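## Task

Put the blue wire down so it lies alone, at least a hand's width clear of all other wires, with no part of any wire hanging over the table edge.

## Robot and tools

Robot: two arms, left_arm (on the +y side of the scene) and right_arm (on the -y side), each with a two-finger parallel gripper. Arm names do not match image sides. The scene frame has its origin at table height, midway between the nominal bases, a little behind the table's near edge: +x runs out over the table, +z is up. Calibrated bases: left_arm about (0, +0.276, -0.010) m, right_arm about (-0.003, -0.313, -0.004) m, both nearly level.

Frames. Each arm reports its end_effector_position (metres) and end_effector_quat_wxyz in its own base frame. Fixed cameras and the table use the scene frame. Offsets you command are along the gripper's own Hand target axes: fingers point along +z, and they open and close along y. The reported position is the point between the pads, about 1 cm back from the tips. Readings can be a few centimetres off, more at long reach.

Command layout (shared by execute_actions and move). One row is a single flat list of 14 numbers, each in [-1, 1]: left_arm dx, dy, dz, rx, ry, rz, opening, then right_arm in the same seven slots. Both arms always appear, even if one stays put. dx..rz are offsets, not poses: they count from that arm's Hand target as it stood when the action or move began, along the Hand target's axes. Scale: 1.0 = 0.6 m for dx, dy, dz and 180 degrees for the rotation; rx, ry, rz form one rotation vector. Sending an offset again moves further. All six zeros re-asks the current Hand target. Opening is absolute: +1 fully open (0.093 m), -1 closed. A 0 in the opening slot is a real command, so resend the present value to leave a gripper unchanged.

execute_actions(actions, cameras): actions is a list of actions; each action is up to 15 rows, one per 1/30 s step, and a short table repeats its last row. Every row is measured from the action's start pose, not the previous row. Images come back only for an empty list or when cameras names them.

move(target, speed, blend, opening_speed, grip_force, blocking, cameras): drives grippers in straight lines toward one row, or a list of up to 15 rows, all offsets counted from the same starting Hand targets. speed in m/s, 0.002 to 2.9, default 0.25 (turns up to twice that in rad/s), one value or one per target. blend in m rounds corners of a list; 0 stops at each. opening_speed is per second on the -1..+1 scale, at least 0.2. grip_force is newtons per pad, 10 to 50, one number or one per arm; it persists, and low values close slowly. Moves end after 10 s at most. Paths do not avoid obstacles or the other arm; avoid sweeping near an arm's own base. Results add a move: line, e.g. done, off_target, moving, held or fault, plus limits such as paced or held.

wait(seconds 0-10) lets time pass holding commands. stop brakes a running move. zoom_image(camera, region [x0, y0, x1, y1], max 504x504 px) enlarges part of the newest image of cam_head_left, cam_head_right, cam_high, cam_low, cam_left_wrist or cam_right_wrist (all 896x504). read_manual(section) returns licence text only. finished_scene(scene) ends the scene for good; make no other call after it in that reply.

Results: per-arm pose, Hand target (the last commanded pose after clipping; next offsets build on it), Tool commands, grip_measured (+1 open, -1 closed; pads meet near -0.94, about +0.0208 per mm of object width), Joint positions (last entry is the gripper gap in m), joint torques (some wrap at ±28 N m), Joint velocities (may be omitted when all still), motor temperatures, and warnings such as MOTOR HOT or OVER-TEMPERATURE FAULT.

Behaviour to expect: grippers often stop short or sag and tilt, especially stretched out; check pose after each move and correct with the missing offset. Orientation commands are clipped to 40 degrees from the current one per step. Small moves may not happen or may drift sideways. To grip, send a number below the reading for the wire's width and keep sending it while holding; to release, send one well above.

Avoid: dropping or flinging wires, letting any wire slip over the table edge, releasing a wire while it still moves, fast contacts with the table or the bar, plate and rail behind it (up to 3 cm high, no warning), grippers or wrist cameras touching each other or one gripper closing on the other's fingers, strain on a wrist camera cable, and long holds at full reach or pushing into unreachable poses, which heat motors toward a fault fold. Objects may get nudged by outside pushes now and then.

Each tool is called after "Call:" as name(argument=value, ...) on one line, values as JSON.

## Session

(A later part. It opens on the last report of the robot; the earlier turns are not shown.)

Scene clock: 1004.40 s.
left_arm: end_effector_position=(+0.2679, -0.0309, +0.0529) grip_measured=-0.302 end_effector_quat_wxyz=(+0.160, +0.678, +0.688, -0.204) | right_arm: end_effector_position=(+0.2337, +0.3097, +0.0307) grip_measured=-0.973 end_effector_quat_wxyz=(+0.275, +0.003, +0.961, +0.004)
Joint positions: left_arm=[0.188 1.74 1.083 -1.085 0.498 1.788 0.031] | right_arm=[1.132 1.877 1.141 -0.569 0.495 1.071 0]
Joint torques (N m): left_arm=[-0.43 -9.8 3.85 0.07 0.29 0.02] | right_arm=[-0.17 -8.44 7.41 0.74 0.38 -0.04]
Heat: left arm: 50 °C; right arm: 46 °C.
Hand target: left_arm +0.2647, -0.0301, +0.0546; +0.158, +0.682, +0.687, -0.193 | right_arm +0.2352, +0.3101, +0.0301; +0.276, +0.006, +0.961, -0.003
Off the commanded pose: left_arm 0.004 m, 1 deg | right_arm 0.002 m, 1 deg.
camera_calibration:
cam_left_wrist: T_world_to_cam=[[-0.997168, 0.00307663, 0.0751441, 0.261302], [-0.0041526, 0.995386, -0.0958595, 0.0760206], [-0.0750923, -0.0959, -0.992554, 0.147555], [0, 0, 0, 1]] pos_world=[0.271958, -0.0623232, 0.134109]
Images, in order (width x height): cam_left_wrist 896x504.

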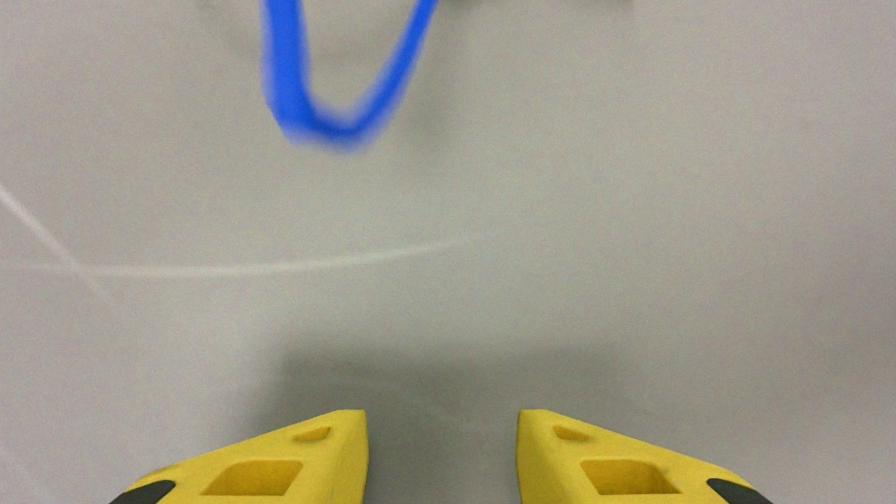

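Call:
move(target=[-0.153,-0.008,-0.106,0,0,0,-0.3,0,0,0,0,0,0,-1], speed=0.25, cameras=["cam_left_wrist","cam_right_wrist"])

Call:
zoom_image(camera="cam_left_wrist", region=[250, 0, 650, 300])

Scene clock: 1009.13 s.
left_arm: end_effector_position=(+0.2655, -0.0778, +0.1454) grip_measured=-0.302 end_effector_quat_wxyz=(+0.154, +0.681, +0.689, -0.195) | right_arm: end_effector_position=(+0.2337, +0.3096, +0.0306) grip_measured=-0.973 end_effector_quat_wxyz=(+0.275, +0.003, +0.962, +0.004)
Joint positions: left_arm=[0.009 1.598 1.316 -1.354 0.497 1.584 0.031] | right_arm=[1.132 1.877 1.141 -0.57 0.495 1.071 0]
Joint torques (N m): left_arm=[-0.64 -7.6 7.68 -0.03 0.5 0.01] | right_arm=[-0.17 -8.47 7.36 0.73 0.35 -0.05]
Heat: left arm: 49 °C; right arm: 47 °C.
Hand target: left_arm +0.2646, -0.0800, +0.1546; +0.158, +0.682, +0.687, -0.193 | right_arm +0.2351, +0.3100, +0.0301; +0.276, +0.006, +0.961, -0.003
Off the commanded pose: left_arm 0.010 m, 1 deg | right_arm 0.002 m, 1 deg.
move: done
camera_calibration:
cam_left_wrist: T_world_to_cam=[[-0.997592, 0.00210052, 0.0693231, 0.252923], [-0.00297043, 0.99733, -0.0729654, 0.128054], [-0.0692913, -0.0729957, -0.994922, 0.235267], [0, 0, 0, 1]] pos_world=[0.268996, -0.11107, 0.225882]
cam_right_wrist: T_world_to_cam=[[0.0391468, -0.999077, -0.0176965, 0.298467], [-0.985394, -0.0356612, -0.166516, 0.288182], [0.165731, 0.0239566, -0.98588, 0.066957], [0, 0, 0, 1]] pos_world=[0.261192, 0.306864, 0.11928]
Images, in order (width x height): cam_left_wrist 896x504, cam_right_wrist 896x504.

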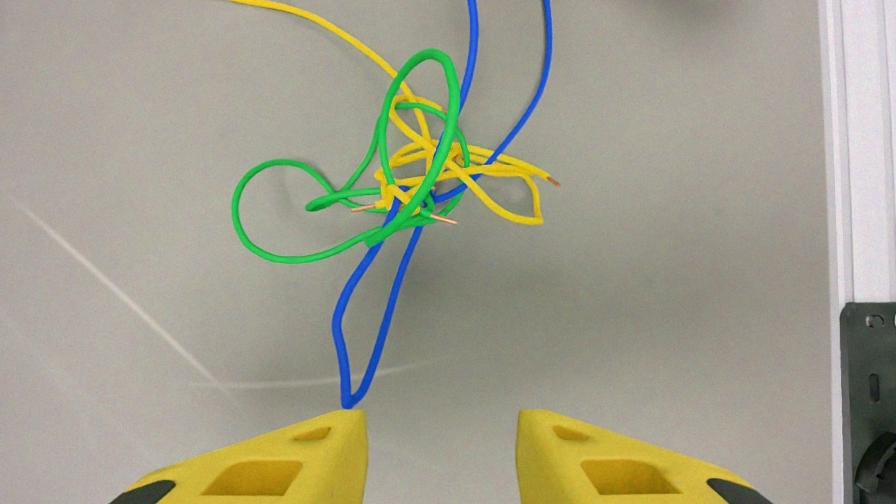

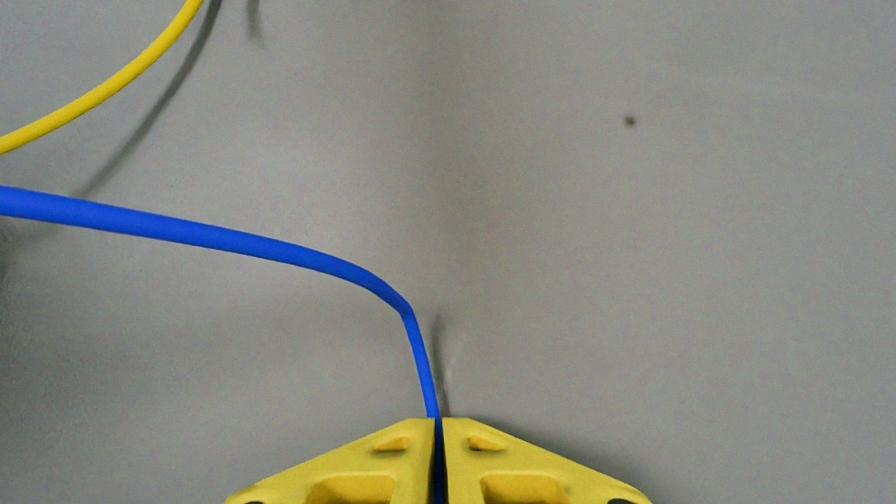

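Scaled by 1.260.

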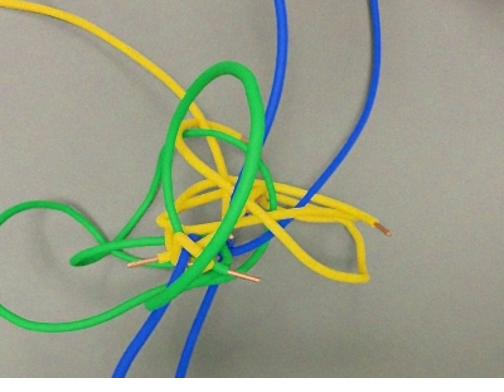

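Call:
zoom_image(camera="cam_left_wrist", region=[350, 80, 500, 250])

Scaled by 2.965.

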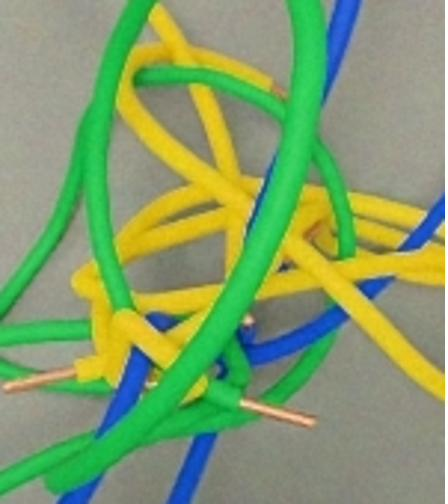

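Call:
move(target=[-0.07,-0.071,0.099,-0.24,-0.025,-0.437,-0.3,0,0,0,0,0,0,-1], speed=0.25, cameras=["cam_left_wrist"])

Scene clock: 1031.50 s.
left_arm: end_effector_position=(+0.2261, -0.1426, +0.1338) grip_measured=-0.302 end_effector_quat_wxyz=(+0.237, +0.157, +0.956, -0.076) | right_arm: end_effector_position=(+0.2337, +0.3096, +0.0306) grip_measured=-0.973 end_effector_quat_wxyz=(+0.275, +0.003, +0.962, +0.004)
Joint positions: left_arm=[-0.601 1.094 0.847 -0.824 -0.061 -0.26 0.031] | right_arm=[1.132 1.877 1.141 -0.57 0.495 1.071 0]
Joint torques (N m): left_arm=[0.42 -2.77 6.98 1.51 0.03 0.12] | right_arm=[-0.21 -8.42 7.42 0.72 0.37 -0.04]
Heat: left arm: 49 °C; right arm: 49 °C.
Hand target: left_arm +0.2266, -0.1418, +0.1338; +0.237, +0.158, +0.955, -0.076 (not the last commanded pose) | right_arm +0.2351, +0.3100, +0.0301; +0.276, +0.006, +0.961, -0.003
Off the commanded pose: left_arm 0.011 m, 19 deg | right_arm 0.002 m, 1 deg.
move: held (left_arm; a check stopped the path); limits=held
pose unreachable (left arm): on one or more control steps of this call, first in action 0 (counted from 0), this arm could not follow its commanded pose, so it was not sent that pose on those steps. It may still have moved: this result reports where it is.
cause: moving toward the commanded pose would bring a part of the arm too close to another arm (this arm's gripper housing and the right arm's wrist (the part past joint 4), at the place that arm is still heading or pushing toward).
camera_calibration:
cam_left_wrist: T_world_to_cam=[[-0.336577, -0.938118, 0.0815539, -0.0706171], [-0.94071, 0.331094, -0.0737704, 0.308842], [0.0422033, -0.101548, -0.993935, 0.186994], [0, 0, 0, 1]] pos_world=[0.258871, -0.149514, 0.214403]
Images, in order (width x height): cam_left_wrist 896x504.

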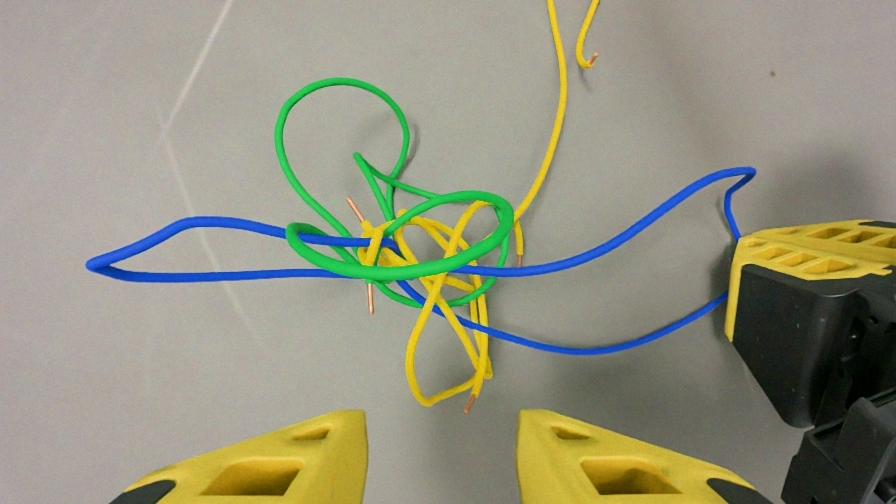

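Call:
zoom_image(camera="cam_left_wrist", region=[270, 170, 560, 420])

Scaled by 1.738.

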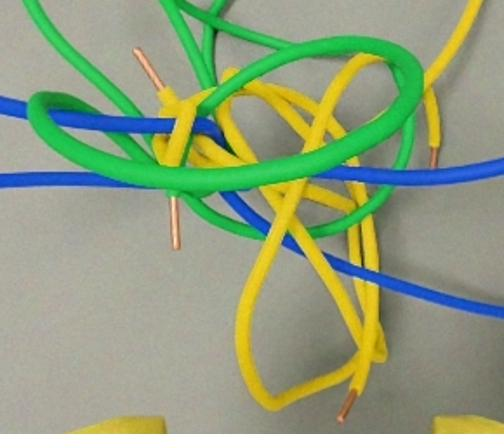

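Call:
move(target=[[0.034,-0.0123,0.0657,0,0,0,0.0,0,0,0,0,0,0,-1],[0.0823,-0.0053,0.1545,0,0,0,0.0,0,0,0,0,0,0,-1]], speed=0.15, cameras=["cam_left_wrist"])

Scene clock: 1048.17 s.
left_arm: end_effector_position=(+0.2278, -0.1438, +0.1324) grip_measured=-0.002 end_effector_quat_wxyz=(+0.241, +0.157, +0.955, -0.078) | right_arm: end_effector_position=(+0.2337, +0.3096, +0.0306) grip_measured=-0.973 end_effector_quat_wxyz=(+0.275, +0.003, +0.962, +0.004)
Joint positions: left_arm=[-0.601 1.094 0.837 -0.804 -0.061 -0.26 0.045] | right_arm=[1.132 1.877 1.141 -0.57 0.495 1.071 0]
Joint torques (N m): left_arm=[-0.09 -2.88 7.13 1.5 0 0.05] | right_arm=[-0.24 -8.42 7.35 0.73 0.37 -0.04]
Heat: left arm: 49 °C; right arm: 49 °C.
Hand target: left_arm +0.2277, -0.1438, +0.1332; +0.242, +0.157, +0.954, -0.078 (not the last commanded pose) | right_arm +0.2351, +0.3100, +0.0301; +0.276, +0.006, +0.961, -0.003
Off the commanded pose: left_arm 0.104 m, 1 deg | right_arm 0.002 m, 1 deg.
move: held (left_arm; a check stopped the path); path passed 0 of 2 targets; limits=held
pose unreachable (left arm): on one or more control steps of this call, first in action 0 (counted from 0), this arm could not follow its commanded pose, so it was not sent that pose on those steps. It may still have moved: this result reports where it is.
cause: moving toward the commanded pose would bring a part of the arm too close to another arm (this arm's gripper housing and the right arm's wrist (the part past joint 4), at the place that arm is still heading or pushing toward).
camera_calibration:
cam_left_wrist: T_world_to_cam=[[-0.337212, -0.937689, 0.0838243, -0.0711099], [-0.940116, 0.330703, -0.0825722, 0.311649], [0.0497061, -0.106649, -0.993054, 0.182788], [0, 0, 0, 1]] pos_world=[0.259921, -0.150248, 0.213213]
Images, in order (width x height): cam_left_wrist 896x504.

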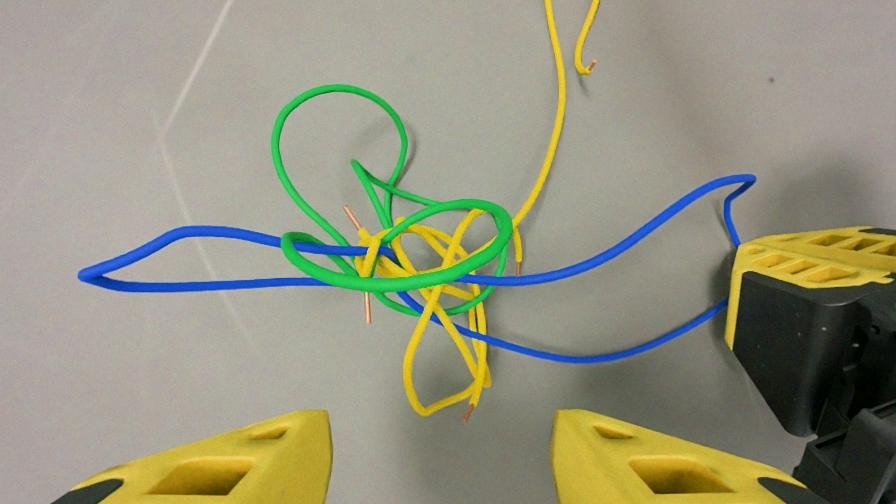

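Call:
move(target=[0,0,0,0,0,0,0.0,-0.012,0,-0.02,-0.265,-0.0046,-0.4235,-1], speed=0.25, cameras=["cam_left_wrist"])

Scene clock: 1056.30 s.
left_arm: end_effector_position=(+0.2278, -0.1438, +0.1324) grip_measured=-0.002 end_effector_quat_wxyz=(+0.241, +0.157, +0.955, -0.078) | right_arm: end_effector_position=(+0.2315, +0.3083, +0.0429) grip_measured=-0.973 end_effector_quat_wxyz=(-0.205, +0.673, -0.684, -0.190)
Joint positions: left_arm=[-0.601 1.094 0.837 -0.804 -0.061 -0.26 0.045] | right_arm=[0.765 1.735 0.991 -0.395 -0.378 -0.706 0]
Joint torques (N m): left_arm=[-0.09 -2.89 7.16 1.51 0 0.05] | right_arm=[-0.77 -7.27 8.21 1.07 -0.39 -0.24]
Heat: left arm: 50 °C; right arm: 49 °C.
Hand target: left_arm +0.2277, -0.1438, +0.1332; +0.242, +0.157, +0.954, -0.078 | right_arm +0.2349, +0.3102, +0.0441; -0.202, +0.675, -0.683, -0.193
Off the commanded pose: left_arm 0.001 m, 0 deg | right_arm 0.004 m, 1 deg.
move: done
camera_calibration:
cam_left_wrist: T_world_to_cam=[[-0.337212, -0.937689, 0.0838243, -0.0711099], [-0.940116, 0.330703, -0.0825722, 0.311649], [0.0497061, -0.106649, -0.993054, 0.182788], [0, 0, 0, 1]] pos_world=[0.259921, -0.150248, 0.213213]
Images, in order (width x height): cam_left_wrist 896x504.

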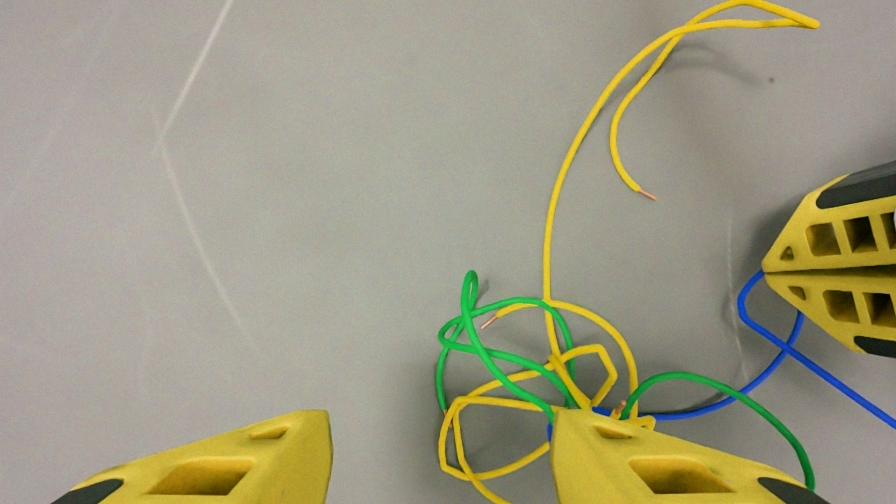

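Call:
move(target=[0.024,-0.079,-0.007,0,0,0,0.0,0,0,0,0,0,0,-1], speed=0.25, cameras=["cam_left_wrist","cam_right_wrist"])

Scene clock: 1060.40 s.
left_arm: end_effector_position=(+0.1975, -0.1841, +0.1294) grip_measured=-0.002 end_effector_quat_wxyz=(+0.240, +0.158, +0.954, -0.086) | right_arm: end_effector_position=(+0.2314, +0.3082, +0.0428) grip_measured=-0.973 end_effector_quat_wxyz=(-0.205, +0.674, -0.684, -0.190)
Joint positions: left_arm=[-0.854 1.114 0.837 -0.804 -0.167 -0.484 0.045] | right_arm=[0.765 1.735 0.991 -0.396 -0.378 -0.707 0]
Joint torques (N m): left_arm=[-0.94 -2.39 8.5 1.26 -0.27 0] | right_arm=[-0.75 -7.32 8.23 1.07 -0.41 -0.22]
Heat: left arm: 50 °C; right arm: 50 °C.
Hand target: left_arm +0.1979, -0.1835, +0.1332; +0.241, +0.157, +0.954, -0.078 | right_arm +0.2348, +0.3102, +0.0441; -0.202, +0.675, -0.683, -0.193
Off the commanded pose: left_arm 0.004 m, 1 deg | right_arm 0.004 m, 1 deg.
move: done
camera_calibration:
cam_left_wrist: T_world_to_cam=[[-0.342667, -0.934173, 0.0994964, -0.119183], [-0.938402, 0.335338, -0.0833738, 0.296904], [0.0445207, -0.121937, -0.991539, 0.175111], [0, 0, 0, 1]] pos_world=[0.229979, -0.189548, 0.210241]
cam_right_wrist: T_world_to_cam=[[0.999713, 0.0223971, 0.00850809, -0.240762], [0.0235377, -0.984413, -0.174289, 0.347237], [0.00447191, 0.174439, -0.984658, 0.070208], [0, 0, 0, 1]] pos_world=[0.232206, 0.33497, 0.131699]
Images, in order (width x height): cam_left_wrist 896x504, cam_right_wrist 896x504.

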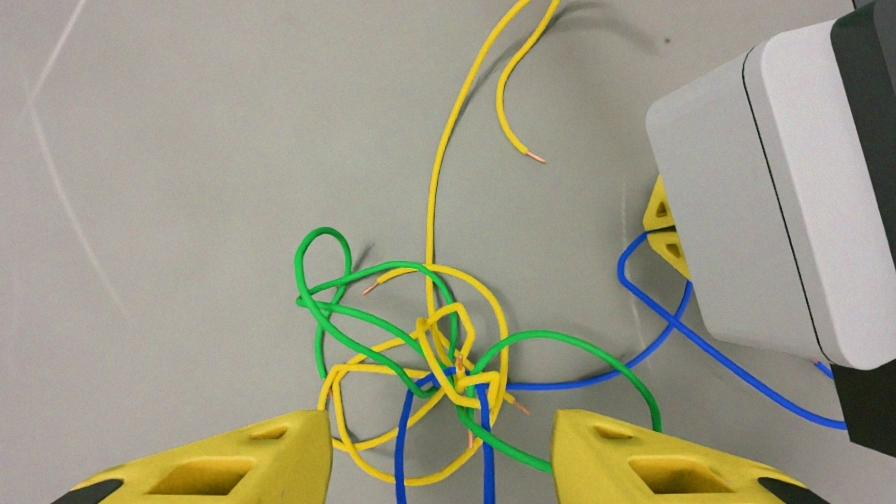

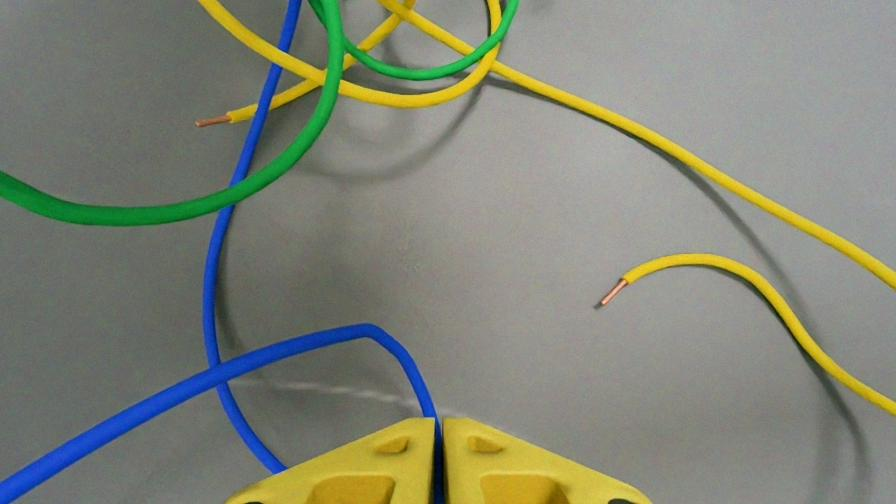

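Call:
zoom_image(camera="cam_left_wrist", region=[300, 240, 580, 504])

Scaled by 1.800.

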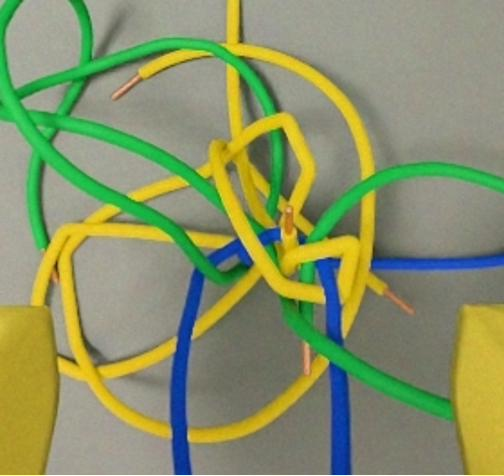

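Call:
move(target=[[0.088,-0.0155,0.01,0,0,0,0.1,0,0,0,0,0,0,-1],[0.13,-0.008,0.09,0,0,0,0.1,0,0,0,0,0,0,-1]], speed=0.2, blend=[0.02,0], cameras=["cam_left_wrist"])

Scene clock: 1096.73 s.
left_arm: end_effector_position=(+0.1554, -0.1833, +0.0550) grip_measured=+0.098 end_effector_quat_wxyz=(+0.240, +0.158, +0.954, -0.089) | right_arm: end_effector_position=(+0.2314, +0.3082, +0.0428) grip_measured=-0.973 end_effector_quat_wxyz=(-0.205, +0.674, -0.684, -0.190)
Joint positions: left_arm=[-1.042 1.062 0.514 -0.565 -0.25 -0.656 0.05] | right_arm=[0.765 1.735 0.991 -0.396 -0.378 -0.707 0]
Joint torques (N m): left_arm=[-0.8 -1.43 5.34 1.51 -0.34 -0.02] | right_arm=[-0.79 -7.34 8.29 1.05 -0.41 -0.23]
Motor temperatures (°C): left_arm=[27 42 54 37 31 30 28] | right_arm=[26 42 52 33 27 30 28]
Heat: left arm: 54 °C; right arm: 52 °C.
Hand target: left_arm +0.1548, -0.1798, +0.0487; +0.241, +0.157, +0.954, -0.078 | right_arm +0.2349, +0.3102, +0.0441; -0.202, +0.675, -0.683, -0.193
Off the commanded pose: left_arm 0.007 m, 1 deg | right_arm 0.004 m, 1 deg.
move: done
camera_calibration:
cam_left_wrist: T_world_to_cam=[[-0.343, -0.93358, 0.103821, -0.125518], [-0.938308, 0.335357, -0.0843439, 0.250908], [0.0439246, -0.126346, -0.991013, 0.102477], [0, 0, 0, 1]] pos_world=[0.187875, -0.188377, 0.13575]
Images, in order (width x height): cam_left_wrist 896x504.

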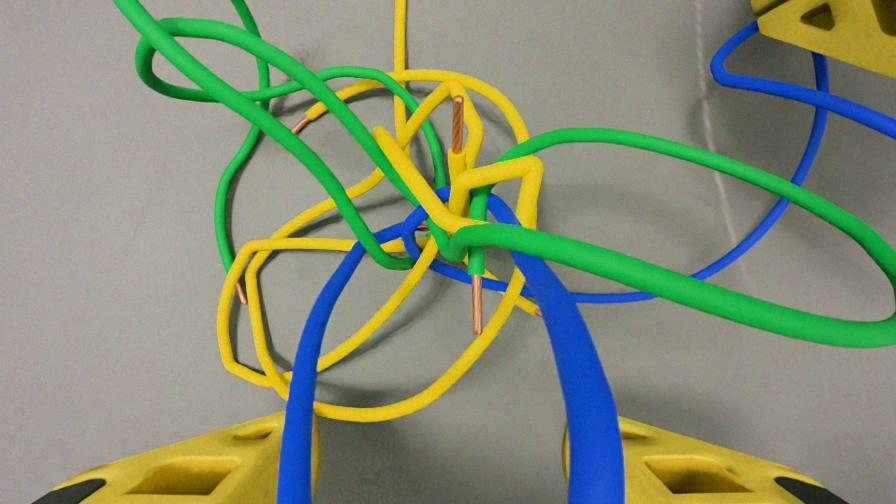

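Call:
zoom_image(camera="cam_left_wrist", region=[340, 110, 580, 340])

Scaled by 2.100.

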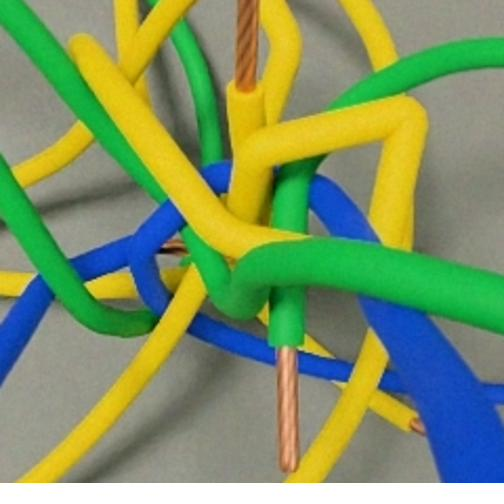

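Call:
execute_actions(actions=[[[0,0,0,0,0,0,0.9,0,0,0,0,0,0,-1]]], cameras=["cam_left_wrist"])

Scene clock: 1107.27 s.
left_arm: end_effector_position=(+0.1554, -0.1835, +0.0551) grip_measured=+0.898 end_effector_quat_wxyz=(+0.240, +0.157, +0.954, -0.089) | right_arm: end_effector_position=(+0.2314, +0.3082, +0.0428) grip_measured=-0.973 end_effector_quat_wxyz=(-0.205, +0.674, -0.684, -0.190)
Joint positions: left_arm=[-1.042 1.062 0.514 -0.565 -0.25 -0.657 0.088] | right_arm=[0.765 1.735 0.991 -0.396 -0.378 -0.707 0]
Joint torques (N m): left_arm=[-0.81 -1.44 5.34 1.52 -0.35 -0.02] | right_arm=[-0.76 -7.3 8.21 1.09 -0.41 -0.22]
Heat: left arm: 51 °C; right arm: 52 °C.
Hand target: left_arm +0.1548, -0.1798, +0.0487; +0.241, +0.157, +0.954, -0.078 | right_arm +0.2349, +0.3102, +0.0441; -0.202, +0.675, -0.683, -0.193
Off the commanded pose: left_arm 0.007 m, 1 deg | right_arm 0.004 m, 1 deg.
camera_calibration:
cam_left_wrist: T_world_to_cam=[[-0.342707, -0.933612, 0.1045, -0.125745], [-0.938401, 0.334966, -0.0848604, 0.251062], [0.0442228, -0.127145, -0.990898, 0.102338], [0, 0, 0, 1]] pos_world=[0.187977, -0.188482, 0.135852]
Images, in order (width x height): cam_left_wrist 896x504.

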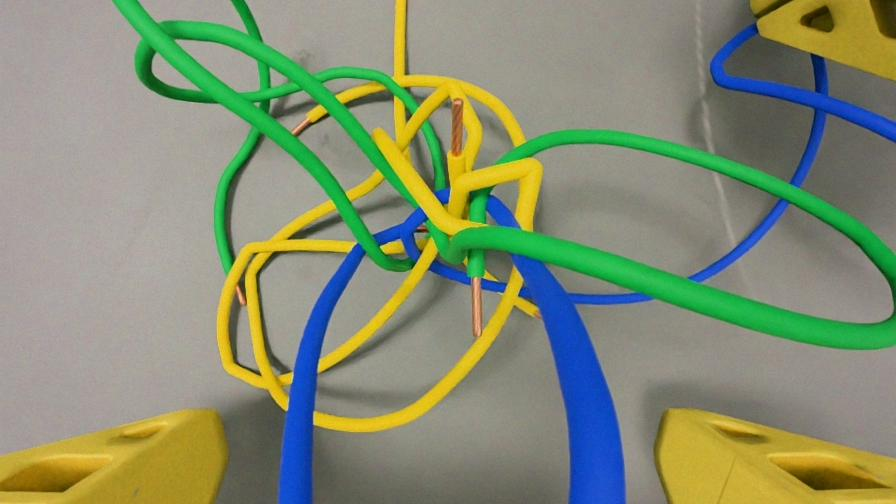

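Call:
move(target=[-0.032,-0.0047,-0.058,0,0,0,0.9,0,0,0,0,0,0,-1], speed=0.15, cameras=["cam_left_wrist"])

Scene clock: 1112.63 s.
left_arm: end_effector_position=(+0.1526, -0.1784, +0.0784) grip_measured=+0.898 end_effector_quat_wxyz=(+0.231, +0.160, +0.957, -0.077) | right_arm: end_effector_position=(+0.2314, +0.3082, +0.0428) grip_measured=-0.973 end_effector_quat_wxyz=(-0.205, +0.674, -0.684, -0.190)
Joint positions: left_arm=[-1.042 1.032 0.609 -0.719 -0.251 -0.657 0.088] | right_arm=[0.765 1.735 0.991 -0.396 -0.378 -0.707 0]
Joint torques (N m): left_arm=[-0.8 -2.96 8.79 1.14 -0.34 -0.02] | right_arm=[-0.77 -7.32 8.23 1.06 -0.42 -0.23]
Heat: left arm: 51 °C; right arm: 52 °C.
Hand target: left_arm +0.1547, -0.1796, +0.0886; +0.242, +0.157, +0.954, -0.078 | right_arm +0.2349, +0.3102, +0.0441; -0.202, +0.675, -0.683, -0.193
Off the commanded pose: left_arm 0.010 m, 1 deg | right_arm 0.004 m, 1 deg.
move: done
camera_calibration:
cam_left_wrist: T_world_to_cam=[[-0.34099, -0.936254, 0.0845866, -0.123569], [-0.9396, 0.336604, -0.0620423, 0.247306], [0.0296151, -0.100633, -0.994483, 0.133441], [0, 0, 0, 1]] pos_world=[0.186281, -0.185507, 0.158501]
Images, in order (width x height): cam_left_wrist 896x504.

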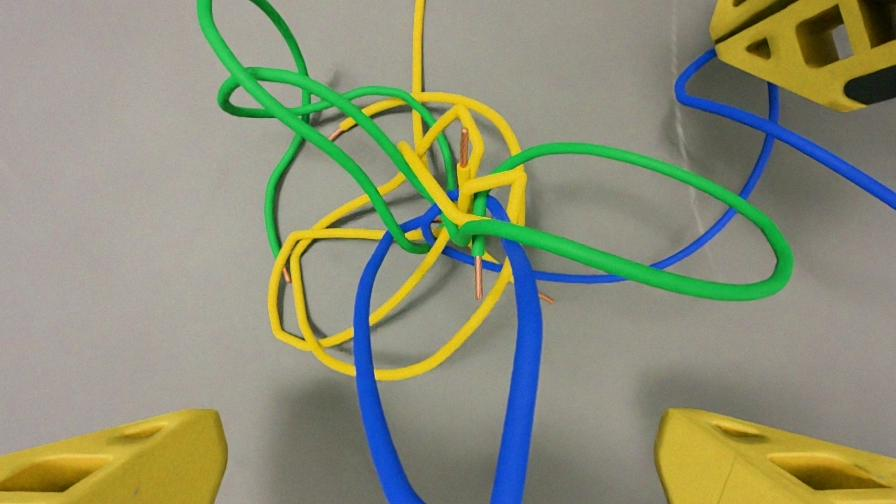

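Call:
move(target=[-0.032,-0.0047,-0.058,0,0,0,0.9,0,0,0,0,0,0,-1], speed=0.15, cameras=["cam_left_wrist"])

Scene clock: 1116.00 s.
left_arm: end_effector_position=(+0.1532, -0.1792, +0.1176) grip_measured=+0.898 end_effector_quat_wxyz=(+0.231, +0.160, +0.957, -0.077) | right_arm: end_effector_position=(+0.2314, +0.3082, +0.0428) grip_measured=-0.973 end_effector_quat_wxyz=(-0.205, +0.674, -0.684, -0.190)
Joint positions: left_arm=[-1.042 1.019 0.76 -0.885 -0.252 -0.657 0.088] | right_arm=[0.765 1.735 0.991 -0.396 -0.378 -0.707 0]
Joint torques (N m): left_arm=[-0.8 -2.97 8.98 1.15 -0.34 -0.02] | right_arm=[-0.8 -7.31 8.12 1.06 -0.42 -0.23]
Heat: left arm: 51 °C; right arm: 52 °C.
Hand target: left_arm +0.1546, -0.1795, +0.1285; +0.242, +0.157, +0.954, -0.078 | right_arm +0.2349, +0.3102, +0.0441; -0.202, +0.675, -0.683, -0.193
Off the commanded pose: left_arm 0.011 m, 1 deg | right_arm 0.004 m, 1 deg.
move: off_target (left_arm)
camera_calibration:
cam_left_wrist: T_world_to_cam=[[-0.340838, -0.936423, 0.0833165, -0.127323], [-0.939668, 0.336579, -0.0611435, 0.250429], [0.0292136, -0.0991298, -0.994646, 0.172702], [0, 0, 0, 1]] pos_world=[0.186878, -0.186397, 0.197698]
Images, in order (width x height): cam_left_wrist 896x504.

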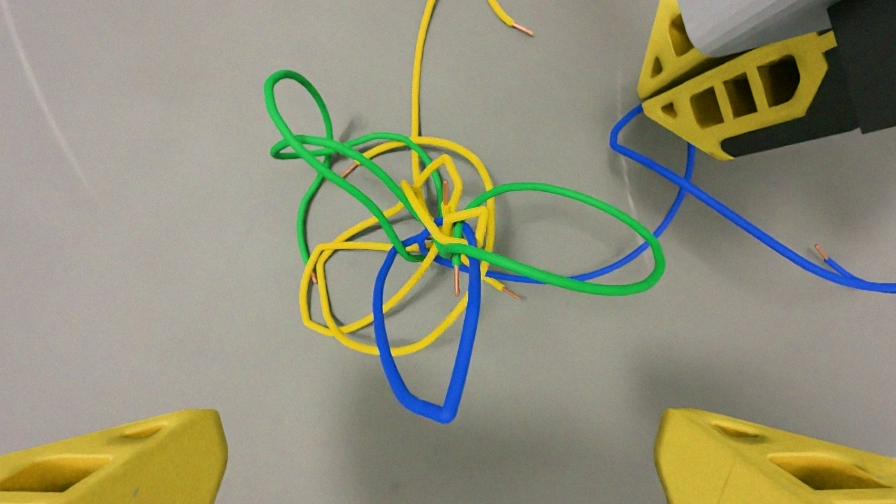

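Call:
move(target=[0.0035,0.006,0.073,0,0,0,0.9,0,0,0,0,0,0,-1], speed=0.15, cameras=["cam_left_wrist"])

Scene clock: 1124.57 s.
left_arm: end_effector_position=(+0.1748, -0.1876, +0.0962) grip_measured=+0.898 end_effector_quat_wxyz=(+0.250, +0.155, +0.952, -0.080) | right_arm: end_effector_position=(+0.2314, +0.3082, +0.0428) grip_measured=-0.973 end_effector_quat_wxyz=(-0.205, +0.674, -0.684, -0.190)
Joint positions: left_arm=[-0.985 1.081 0.685 -0.702 -0.252 -0.602 0.088] | right_arm=[0.765 1.735 0.991 -0.396 -0.378 -0.707 0]
Joint torques (N m): left_arm=[0.7 -2.21 5.48 1.52 0 0.11] | right_arm=[-0.75 -7.25 8.24 1.07 -0.42 -0.22]
Heat: left arm: 53 °C; right arm: 53 °C.
Hand target: left_arm +0.1732, -0.1854, +0.0890; +0.242, +0.157, +0.954, -0.078 | right_arm +0.2349, +0.3102, +0.0441; -0.202, +0.675, -0.683, -0.193
Off the commanded pose: left_arm 0.008 m, 1 deg | right_arm 0.004 m, 1 deg.
move: done
camera_calibration:
cam_left_wrist: T_world_to_cam=[[-0.334865, -0.938393, 0.0853452, -0.127679], [-0.939903, 0.326241, -0.100747, 0.274227], [0.0666974, -0.113953, -0.991245, 0.140234], [0, 0, 0, 1]] pos_world=[0.205638, -0.193297, 0.17753]
Images, in order (width x height): cam_left_wrist 896x504.

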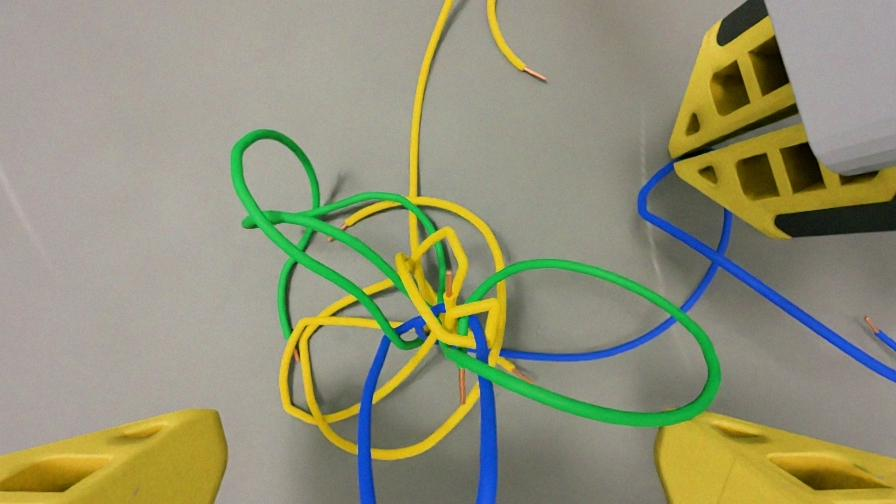

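Call:
execute_actions(actions=[[[0,0,0.02,0,0,0,-1,0,0,0,0,0,0,-1]],[[0,0,0,0,0,0,-1,0,0,0,0,0,0,-1]]], cameras=["cam_left_wrist"])

Scene clock: 1129.03 s.
left_arm: end_effector_position=(+0.1802, -0.1899, +0.0856) grip_measured=-0.972 end_effector_quat_wxyz=(+0.250, +0.155, +0.953, -0.078) | right_arm: end_effector_position=(+0.2312, +0.3081, +0.0427) grip_measured=-0.973 end_effector_quat_wxyz=(-0.204, +0.674, -0.684, -0.190)
Joint positions: left_arm=[-0.969 1.115 0.66 -0.642 -0.246 -0.587 0] | right_arm=[0.765 1.735 0.991 -0.397 -0.378 -0.707 0]
Joint torques (N m): left_arm=[0.64 -2.4 5.41 1.56 0.02 0.11] | right_arm=[-0.75 -7.31 8.18 1.08 -0.42 -0.22]
Heat: left arm: 52 °C; right arm: 53 °C.
Hand target: left_arm +0.1784, -0.1882, +0.0786; +0.242, +0.157, +0.954, -0.078 | right_arm +0.2348, +0.3102, +0.0441; -0.202, +0.675, -0.683, -0.193
Off the commanded pose: left_arm 0.007 m, 1 deg | right_arm 0.004 m, 0 deg.
camera_calibration:
cam_left_wrist: T_world_to_cam=[[-0.334554, -0.938769, 0.0823816, -0.127039], [-0.939999, 0.326226, -0.0998911, 0.278962], [0.0668997, -0.110858, -0.991582, 0.129786], [0, 0, 0, 1]] pos_world=[0.21104, -0.195877, 0.167024]
Images, in order (width x height): cam_left_wrist 896x504.

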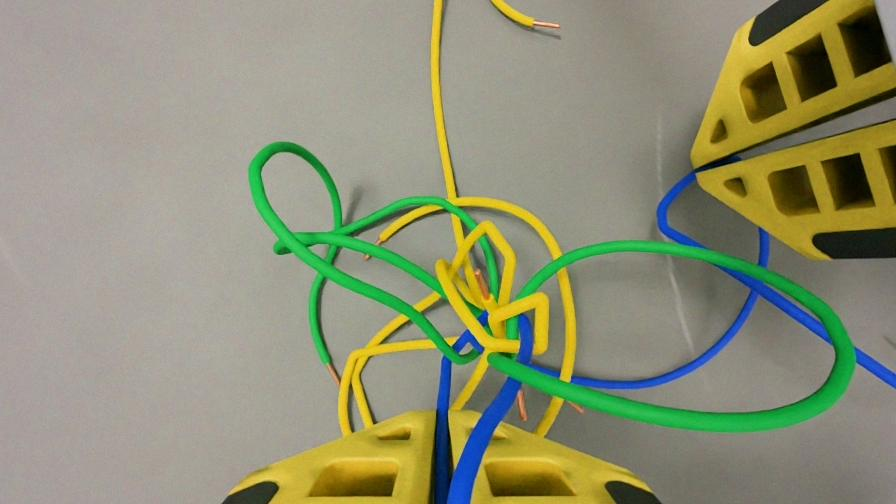

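Call:
move(target=[0.016,-0.028,-0.101,0,0,0,-1,0,0,0,0,0,0,-1], speed=0.1, cameras=["cam_left_wrist"])

Scene clock: 1132.47 s.
left_arm: end_effector_position=(+0.1367, -0.1858, +0.1157) grip_measured=-0.972 end_effector_quat_wxyz=(+0.229, +0.160, +0.957, -0.074) | right_arm: end_effector_position=(+0.2312, +0.3081, +0.0427) grip_measured=-0.973 end_effector_quat_wxyz=(-0.204, +0.674, -0.684, -0.190)
Joint positions: left_arm=[-1.151 1.028 0.762 -0.914 -0.296 -0.762 0] | right_arm=[0.765 1.735 0.991 -0.397 -0.378 -0.707 0]
Joint torques (N m): left_arm=[-1.1 -2.91 9.17 1.07 -0.39 -0.03] | right_arm=[-0.76 -7.36 8.24 1.1 -0.42 -0.24]
Heat: left arm: 51 °C; right arm: 53 °C.
Hand target: left_arm +0.1382, -0.1877, +0.1279; +0.241, +0.157, +0.954, -0.078 | right_arm +0.2348, +0.3102, +0.0441; -0.202, +0.675, -0.683, -0.193
Off the commanded pose: left_arm 0.013 m, 2 deg | right_arm 0.004 m, 0 deg.
move: off_target (left_arm)
camera_calibration:
cam_left_wrist: T_world_to_cam=[[-0.338831, -0.93757, 0.0784557, -0.138905], [-0.940476, 0.335178, -0.0562131, 0.236346], [0.0264071, -0.0928326, -0.995331, 0.172308], [0, 0, 0, 1]] pos_world=[0.170662, -0.193455, 0.195687]
Images, in order (width x height): cam_left_wrist 896x504.

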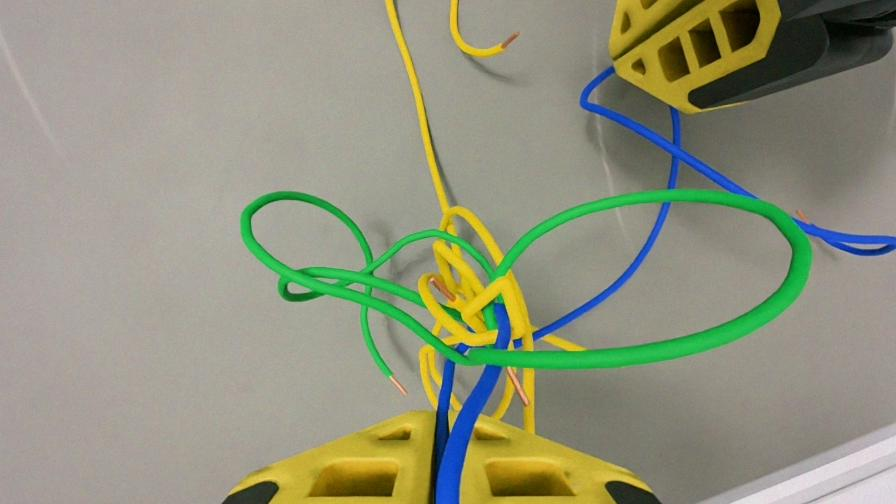

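Call:
move(target=[-0.059,0.089,-0.07,0,0,0,-1,0,0,0,0,0,0,-1], speed=0.1, cameras=["cam_left_wrist"])

Call:
zoom_image(camera="cam_left_wrist", region=[380, 180, 620, 480])

Scene clock: 1137.97 s.
left_arm: end_effector_position=(+0.1684, -0.1394, +0.1667) grip_measured=-0.972 end_effector_quat_wxyz=(+0.237, +0.158, +0.956, -0.072) | right_arm: end_effector_position=(+0.2313, +0.3103, +0.0451) grip_measured=-0.973 end_effector_quat_wxyz=(-0.207, +0.674, -0.682, -0.194)
Joint positions: left_arm=[-0.823 0.926 0.908 -1.08 -0.172 -0.454 0] | right_arm=[0.765 1.735 0.997 -0.397 -0.388 -0.707 0]
Joint torques (N m): left_arm=[0.77 -2.13 9.31 1.16 -0.02 0.13] | right_arm=[-0.77 -7.32 7.8 1.1 -0.34 -0.22]
Heat: left arm: 51 °C; right arm: 53 °C.
Hand target: left_arm +0.1675, -0.1374, +0.1778; +0.242, +0.157, +0.954, -0.078 | right_arm +0.2348, +0.3101, +0.0441; -0.202, +0.675, -0.683, -0.193
Off the commanded pose: left_arm 0.011 m, 1 deg | right_arm 0.004 m, 1 deg.
move: off_target (left_arm)
camera_calibration:
cam_left_wrist: T_world_to_cam=[[-0.336305, -0.938877, 0.0735454, -0.0884395], [-0.940729, 0.331273, -0.0727069, 0.255788], [0.0438992, -0.0936381, -0.994638, 0.223284], [0, 0, 0, 1]] pos_world=[0.201083, -0.146862, 0.247189]
Images, in order (width x height): cam_left_wrist 896x504.

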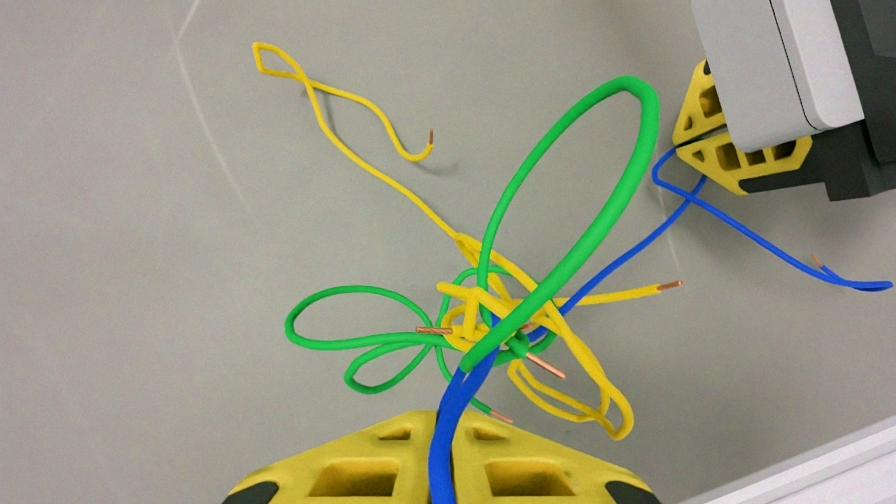

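Scaled by 1.680.

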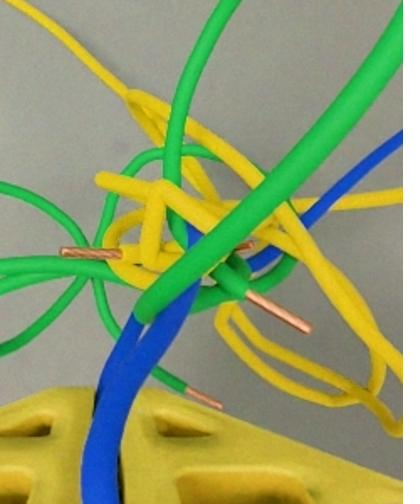

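Call:
move(target=[-0.011,0.096,-0.0585,0,0,0,-1,0,0,0,0,0,0,-1], speed=0.08, cameras=["cam_left_wrist"])

Call:
zoom_image(camera="cam_left_wrist", region=[380, 180, 620, 480])

Scene clock: 1142.97 s.
left_arm: end_effector_position=(+0.1777, -0.0801, +0.1942) grip_measured=-0.972 end_effector_quat_wxyz=(+0.228, +0.160, +0.957, -0.077) | right_arm: end_effector_position=(+0.2324, +0.3142, +0.0489) grip_measured=-0.973 end_effector_quat_wxyz=(-0.213, +0.674, -0.678, -0.201)
Joint positions: left_arm=[-0.377 0.863 1.006 -1.231 0.054 -0.058 0] | right_arm=[0.765 1.735 1.004 -0.39 -0.401 -0.707 0]
Joint torques (N m): left_arm=[1.11 -1.39 9.37 1.25 0.08 0.11] | right_arm=[-0.85 -7.42 7.28 1.06 -0.2 -0.22]
Heat: left arm: 51 °C; right arm: 53 °C.
Hand target: left_arm +0.1771, -0.0772, +0.2073; +0.241, +0.157, +0.954, -0.078 | right_arm +0.2348, +0.3102, +0.0442; -0.202, +0.675, -0.683, -0.193
Off the commanded pose: left_arm 0.014 m, 2 deg | right_arm 0.007 m, 2 deg.
move: off_target (left_arm)
camera_calibration:
cam_left_wrist: T_world_to_cam=[[-0.342008, -0.935807, 0.0854165, -0.0327156], [-0.9394, 0.3382, -0.0561074, 0.244033], [0.0236178, -0.0994294, -0.994764, 0.258968], [0, 0, 0, 1]] pos_world=[0.211939, -0.0873984, 0.274098]
Images, in order (width x height): cam_left_wrist 896x504.

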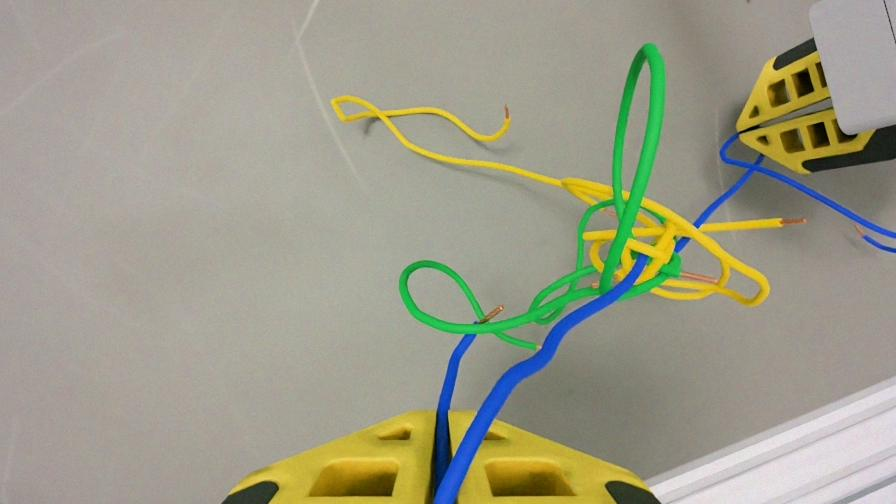

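Scaled by 1.680.

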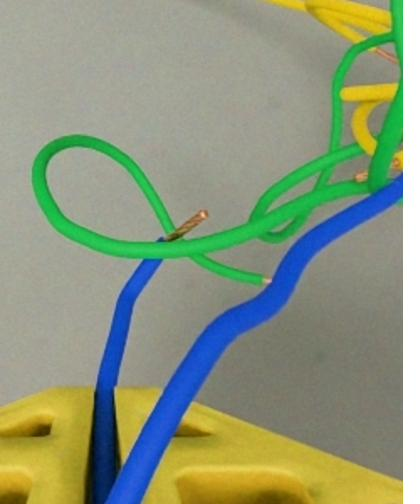

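Call:
move(target=[0.0945,-0.016,0.197,0,0,0,-1,0,0,0,0,0,0,-1], speed=0.2, cameras=["cam_left_wrist"])

Scene clock: 1148.40 s.
left_arm: end_effector_position=(+0.1803, -0.1004, +0.0855) grip_measured=-0.972 end_effector_quat_wxyz=(+0.248, +0.157, +0.952, -0.088) | right_arm: end_effector_position=(+0.2320, +0.3127, +0.0479) grip_measured=-0.973 end_effector_quat_wxyz=(-0.210, +0.674, -0.680, -0.198)
Joint positions: left_arm=[-0.511 0.773 0.519 -0.784 -0.003 -0.182 0] | right_arm=[0.765 1.735 1.004 -0.398 -0.396 -0.707 0]
Joint torques (N m): left_arm=[-0.99 0.23 5.53 1.63 -0.14 -0.01] | right_arm=[-0.77 -7.36 7.27 1.09 -0.25 -0.23]
Heat: left arm: 52 °C; right arm: 52 °C.
Hand target: left_arm +0.1782, -0.0980, +0.0776; +0.242, +0.157, +0.954, -0.078 | right_arm +0.2348, +0.3102, +0.0442; -0.202, +0.675, -0.683, -0.193
Off the commanded pose: left_arm 0.009 m, 1 deg | right_arm 0.005 m, 1 deg.
move: done
camera_calibration:
cam_left_wrist: T_world_to_cam=[[-0.343003, -0.933983, 0.100122, -0.0424951], [-0.937383, 0.333472, -0.100549, 0.250123], [0.0605235, -0.128342, -0.989881, 0.138756], [0, 0, 0, 1]] pos_world=[0.211487, -0.10529, 0.166756]
Images, in order (width x height): cam_left_wrist 896x504.

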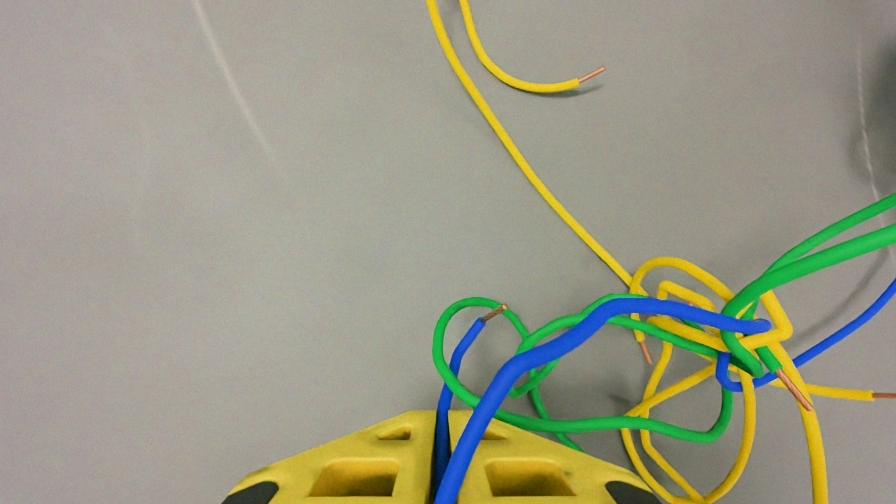

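Call:
move(target=[[0.06,0,0.08,0,0,0,-1,0,0,0,0,0,0,-1],[0.06,0,0.08,0,0,0,0,0,0,0,0,0,0,-1],[-0.05,0,-0.08,0,0,0,0,0,0,0,0,0,0,-1]], speed=0.2, cameras=["cam_left_wrist"])

Scene clock: 1157.37 s.
left_arm: end_effector_position=(+0.1823, -0.0973, +0.1281) grip_measured=-0.002 end_effector_quat_wxyz=(+0.242, +0.158, +0.954, -0.081) | right_arm: end_effector_position=(+0.2320, +0.3126, +0.0478) grip_measured=-0.973 end_effector_quat_wxyz=(-0.209, +0.674, -0.680, -0.198)
Joint positions: left_arm=[-0.492 0.806 0.705 -0.953 -0.002 -0.164 0.045] | right_arm=[0.765 1.735 1.004 -0.398 -0.396 -0.707 0]
Joint torques (N m): left_arm=[0.73 -0.28 8.79 1.29 0.03 0.11] | right_arm=[-0.75 -7.38 7.25 1.11 -0.26 -0.23]
Heat: left arm: 52 °C; right arm: 51 °C.
Hand target: left_arm +0.1823, -0.0950, +0.1339; +0.242, +0.157, +0.954, -0.078 | right_arm +0.2348, +0.3102, +0.0441; -0.202, +0.675, -0.683, -0.193
Off the commanded pose: left_arm 0.006 m, 0 deg | right_arm 0.005 m, 1 deg.
move: done; target 2's new opening was sent with left_arm's hand 0.016 m and 1 deg from that target
camera_calibration:
cam_left_wrist: T_world_to_cam=[[-0.339883, -0.936264, 0.0888214, -0.0424747], [-0.939115, 0.332815, -0.0854207, 0.253622], [0.0504153, -0.112447, -0.992378, 0.184896], [0, 0, 0, 1]] pos_world=[0.214422, -0.103386, 0.208924]
Images, in order (width x height): cam_left_wrist 896x504.

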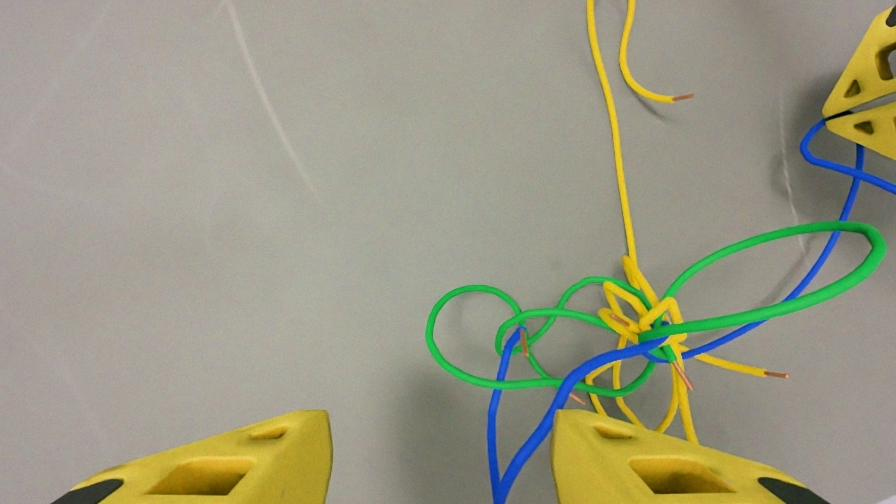

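Call:
move(target=[[0.0155,0.0097,0.105,0,0,0,-0.5,0,0,0,0,0,0,-1],[0.0543,0.0153,0.176,0,0,0,-0.5,0,0,0,0,0,0,-1]], speed=0.15, cameras=["cam_left_wrist"])

Scene clock: 1166.13 s.
left_arm: end_effector_position=(+0.2127, -0.1057, +0.0381) grip_measured=-0.498 end_effector_quat_wxyz=(+0.261, +0.155, +0.949, -0.080) | right_arm: end_effector_position=(+0.2320, +0.3126, +0.0478) grip_measured=-0.973 end_effector_quat_wxyz=(-0.209, +0.674, -0.680, -0.198)
Joint positions: left_arm=[-0.462 0.987 0.384 -0.416 -0.001 -0.137 0.021] | right_arm=[0.765 1.735 1.004 -0.398 -0.396 -0.707 0]
Joint torques (N m): left_arm=[0.68 -0.84 4.64 1.59 0.17 0.11] | right_arm=[-0.76 -7.36 7.24 1.11 -0.24 -0.22]
Heat: left arm: 52 °C; right arm: 50 °C.
Hand target: left_arm +0.2043, -0.1017, +0.0254; +0.242, +0.157, +0.954, -0.078 | right_arm +0.2348, +0.3102, +0.0441; -0.202, +0.675, -0.683, -0.193
Off the commanded pose: left_arm 0.016 m, 2 deg | right_arm 0.005 m, 1 deg.
move: off_target (left_arm)
camera_calibration:
cam_left_wrist: T_world_to_cam=[[-0.337302, -0.937856, 0.0815649, -0.0324971], [-0.937198, 0.326361, -0.123082, 0.27756], [0.0888133, -0.117958, -0.989039, 0.0842552], [0, 0, 0, 1]] pos_world=[0.241684, -0.111124, 0.120145]
Images, in order (width x height): cam_left_wrist 896x504.

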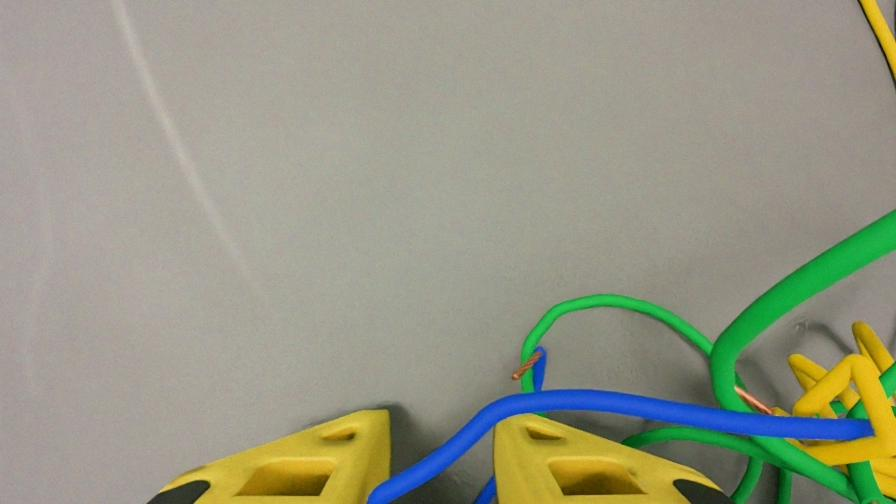

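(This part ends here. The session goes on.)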